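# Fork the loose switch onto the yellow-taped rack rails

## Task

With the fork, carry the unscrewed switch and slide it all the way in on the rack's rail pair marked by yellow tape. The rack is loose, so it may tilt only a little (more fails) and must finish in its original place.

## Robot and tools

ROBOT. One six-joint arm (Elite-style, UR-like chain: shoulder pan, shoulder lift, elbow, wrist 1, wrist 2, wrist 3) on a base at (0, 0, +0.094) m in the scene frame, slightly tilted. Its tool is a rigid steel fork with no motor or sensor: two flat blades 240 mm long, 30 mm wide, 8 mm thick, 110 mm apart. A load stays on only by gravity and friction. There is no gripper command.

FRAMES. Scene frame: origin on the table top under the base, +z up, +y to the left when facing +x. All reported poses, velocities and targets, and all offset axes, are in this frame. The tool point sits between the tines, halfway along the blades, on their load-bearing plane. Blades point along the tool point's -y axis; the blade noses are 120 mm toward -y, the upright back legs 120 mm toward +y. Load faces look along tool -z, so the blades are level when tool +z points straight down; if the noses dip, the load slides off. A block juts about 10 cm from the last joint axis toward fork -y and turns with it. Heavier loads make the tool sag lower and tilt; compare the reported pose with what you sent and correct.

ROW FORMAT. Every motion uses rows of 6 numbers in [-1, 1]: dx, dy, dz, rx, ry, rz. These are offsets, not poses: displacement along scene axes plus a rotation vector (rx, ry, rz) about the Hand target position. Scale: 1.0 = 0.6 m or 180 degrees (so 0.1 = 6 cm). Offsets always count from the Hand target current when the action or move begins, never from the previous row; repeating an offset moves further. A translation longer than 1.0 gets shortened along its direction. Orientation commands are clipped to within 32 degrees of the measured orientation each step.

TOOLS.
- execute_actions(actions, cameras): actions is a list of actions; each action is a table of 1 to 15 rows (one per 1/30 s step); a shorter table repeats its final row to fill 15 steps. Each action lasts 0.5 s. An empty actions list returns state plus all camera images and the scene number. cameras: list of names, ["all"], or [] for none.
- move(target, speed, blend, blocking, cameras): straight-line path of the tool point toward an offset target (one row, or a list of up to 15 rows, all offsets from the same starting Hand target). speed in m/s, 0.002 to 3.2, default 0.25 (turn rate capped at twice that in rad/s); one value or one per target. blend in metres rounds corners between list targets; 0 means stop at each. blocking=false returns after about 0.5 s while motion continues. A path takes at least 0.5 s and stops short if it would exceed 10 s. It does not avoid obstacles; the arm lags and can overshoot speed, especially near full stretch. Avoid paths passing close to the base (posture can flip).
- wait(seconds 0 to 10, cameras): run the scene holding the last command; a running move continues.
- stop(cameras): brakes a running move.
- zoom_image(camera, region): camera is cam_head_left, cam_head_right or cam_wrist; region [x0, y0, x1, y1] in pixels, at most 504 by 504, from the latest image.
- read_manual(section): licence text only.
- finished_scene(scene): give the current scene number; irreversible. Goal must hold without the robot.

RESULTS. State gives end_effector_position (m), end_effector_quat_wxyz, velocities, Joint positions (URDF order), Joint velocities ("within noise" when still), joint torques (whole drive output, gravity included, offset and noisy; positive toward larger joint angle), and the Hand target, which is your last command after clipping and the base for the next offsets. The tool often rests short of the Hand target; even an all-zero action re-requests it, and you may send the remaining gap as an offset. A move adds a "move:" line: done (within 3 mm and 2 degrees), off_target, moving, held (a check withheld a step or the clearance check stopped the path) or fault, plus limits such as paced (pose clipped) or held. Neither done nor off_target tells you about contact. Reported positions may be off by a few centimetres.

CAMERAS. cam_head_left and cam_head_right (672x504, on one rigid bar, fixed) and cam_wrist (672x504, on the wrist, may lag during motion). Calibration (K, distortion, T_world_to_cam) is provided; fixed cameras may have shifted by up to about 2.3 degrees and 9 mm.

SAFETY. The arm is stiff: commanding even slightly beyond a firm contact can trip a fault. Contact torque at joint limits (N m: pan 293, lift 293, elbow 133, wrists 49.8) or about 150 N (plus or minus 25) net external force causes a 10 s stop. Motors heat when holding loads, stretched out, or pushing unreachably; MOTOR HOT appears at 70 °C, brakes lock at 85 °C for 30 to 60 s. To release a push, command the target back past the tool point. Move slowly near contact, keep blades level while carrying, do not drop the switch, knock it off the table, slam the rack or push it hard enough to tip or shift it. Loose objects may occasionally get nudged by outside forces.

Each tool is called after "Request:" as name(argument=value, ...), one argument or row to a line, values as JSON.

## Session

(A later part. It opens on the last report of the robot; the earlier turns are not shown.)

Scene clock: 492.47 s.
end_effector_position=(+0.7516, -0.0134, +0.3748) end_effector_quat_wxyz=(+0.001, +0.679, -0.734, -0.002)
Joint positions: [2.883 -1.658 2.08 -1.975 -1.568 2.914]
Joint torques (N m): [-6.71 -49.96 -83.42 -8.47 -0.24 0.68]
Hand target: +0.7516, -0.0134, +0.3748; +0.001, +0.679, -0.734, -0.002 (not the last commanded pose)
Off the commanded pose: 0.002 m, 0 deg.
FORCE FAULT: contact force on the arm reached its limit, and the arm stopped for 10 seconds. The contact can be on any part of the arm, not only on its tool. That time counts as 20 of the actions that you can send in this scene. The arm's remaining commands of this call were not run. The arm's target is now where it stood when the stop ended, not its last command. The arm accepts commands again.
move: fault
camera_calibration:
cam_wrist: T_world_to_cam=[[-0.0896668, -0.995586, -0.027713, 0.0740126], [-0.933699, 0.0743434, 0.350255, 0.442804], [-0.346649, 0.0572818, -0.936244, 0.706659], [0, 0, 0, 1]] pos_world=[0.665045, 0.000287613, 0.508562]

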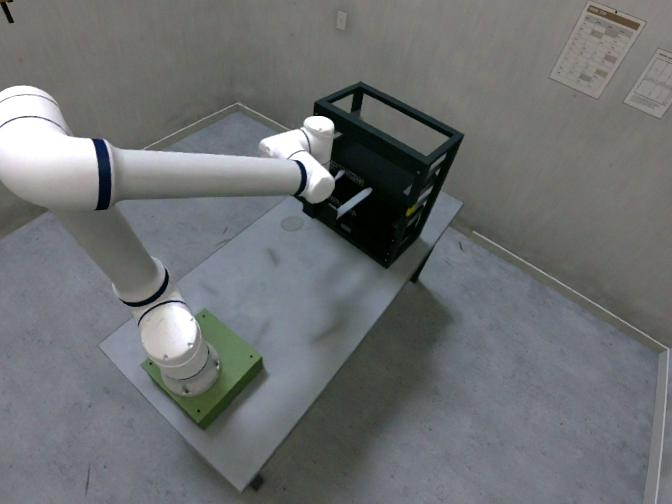

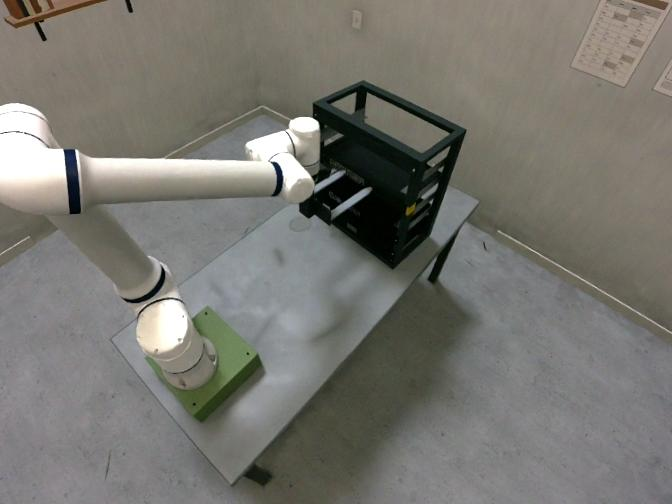

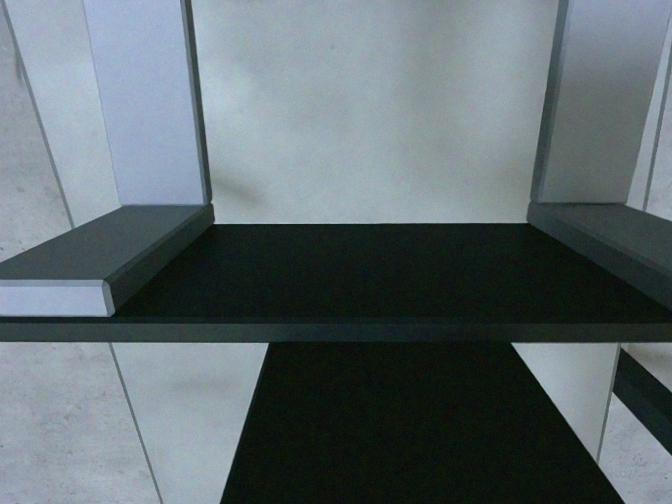

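Request:
zoom_image(
  camera="cam_head_left",
  region=[370, 230, 430, 275],
)

Request:
zoom_image(
  camera="cam_head_left",
  region=[400, 145, 445, 179],
)

Request:
zoom_image(
  camera="cam_head_right",
  region=[300, 85, 345, 119],
)

Request:
zoom_image(
  camera="cam_head_left",
  region=[300, 85, 345, 119],
)

Scaled by 8.400.

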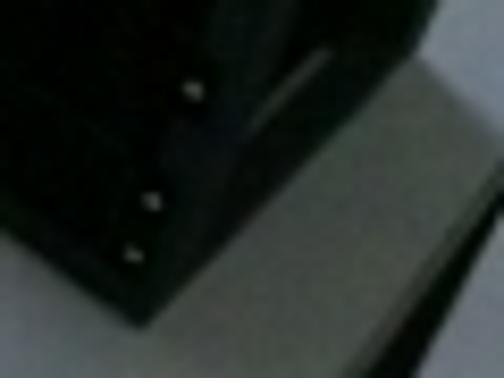

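Scaled by 11.200.

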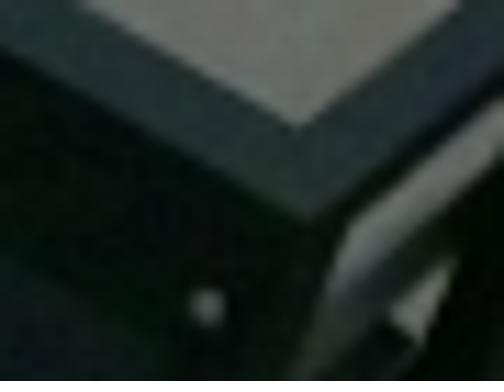

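Scaled by 11.200.

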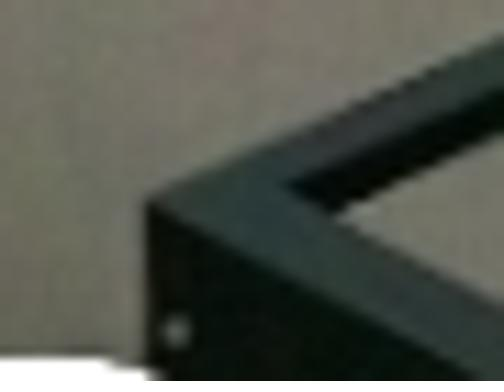

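Scaled by 11.200.

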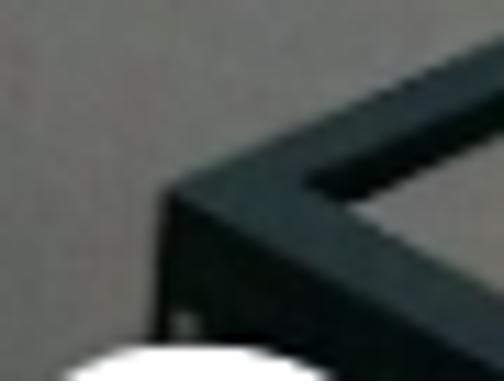

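Request:
move(
  target=[-0.2500, 0.0197, 0, 0, 0, 0],
  speed=0.2,
  cameras=["all"],
)

Request:
zoom_image(
  camera="cam_head_left",
  region=[290, 110, 440, 240],
)

Request:
zoom_image(
  camera="cam_head_right",
  region=[290, 110, 440, 240],
)

Scene clock: 506.90 s.
end_effector_position=(+0.6018, -0.0016, +0.3748) end_effector_quat_wxyz=(+0.001, +0.679, -0.734, -0.002)
Joint positions: [2.805 -1.954 2.293 -1.891 -1.57 2.836]
Joint torques (N m): [-23.66 -33.92 -73.4 -5.09 2.2 -2.36]
Hand target: +0.6016, -0.0016, +0.3748; +0.001, +0.679, -0.734, -0.002
Off the commanded pose: 0.000 m, 0 deg.
move: done
camera_calibration:
cam_wrist: T_world_to_cam=[[-0.0896668, -0.995586, -0.027713, 0.0723257], [-0.933699, 0.0743434, 0.350255, 0.302094], [-0.346649, 0.0572818, -0.936244, 0.653962], [0, 0, 0, 1]] pos_world=[0.515245, 0.0120876, 0.508462]

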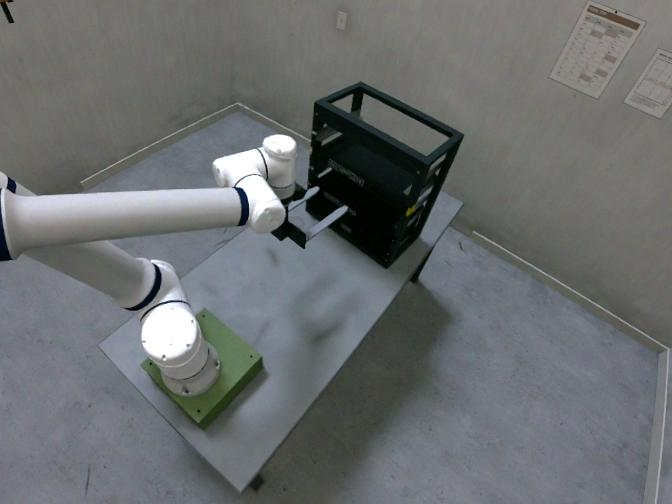

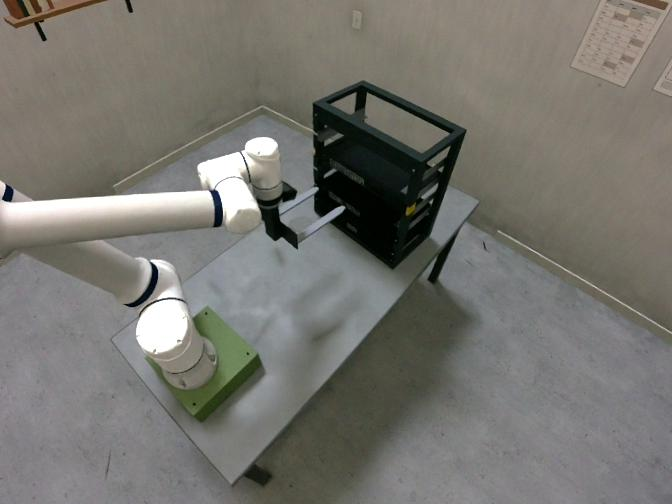

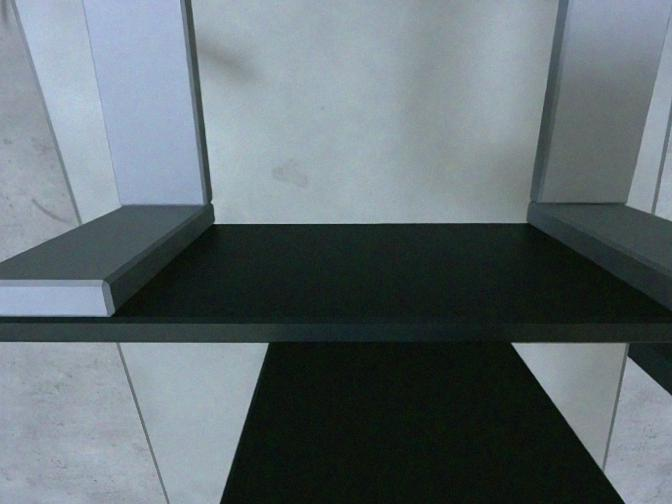

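Scaled by 3.360.

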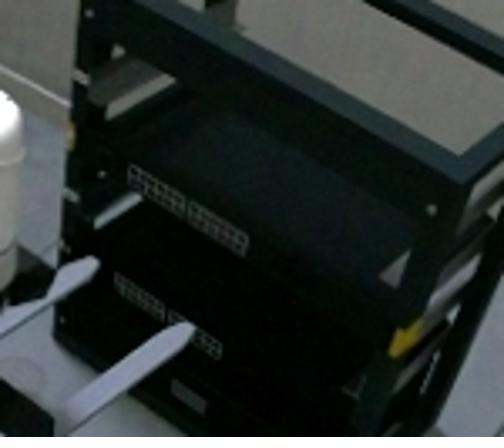

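Scaled by 3.360.

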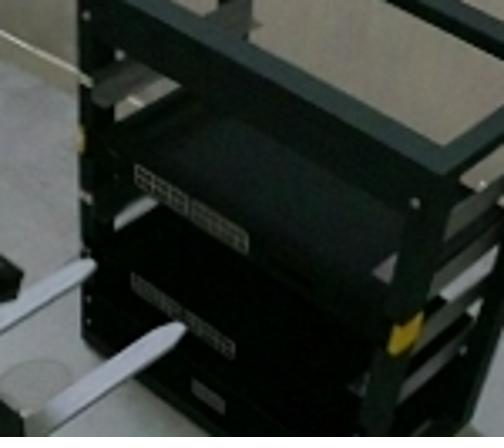

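Request:
finished_scene(
  scene=1,
)

The scene is finished: the task was done.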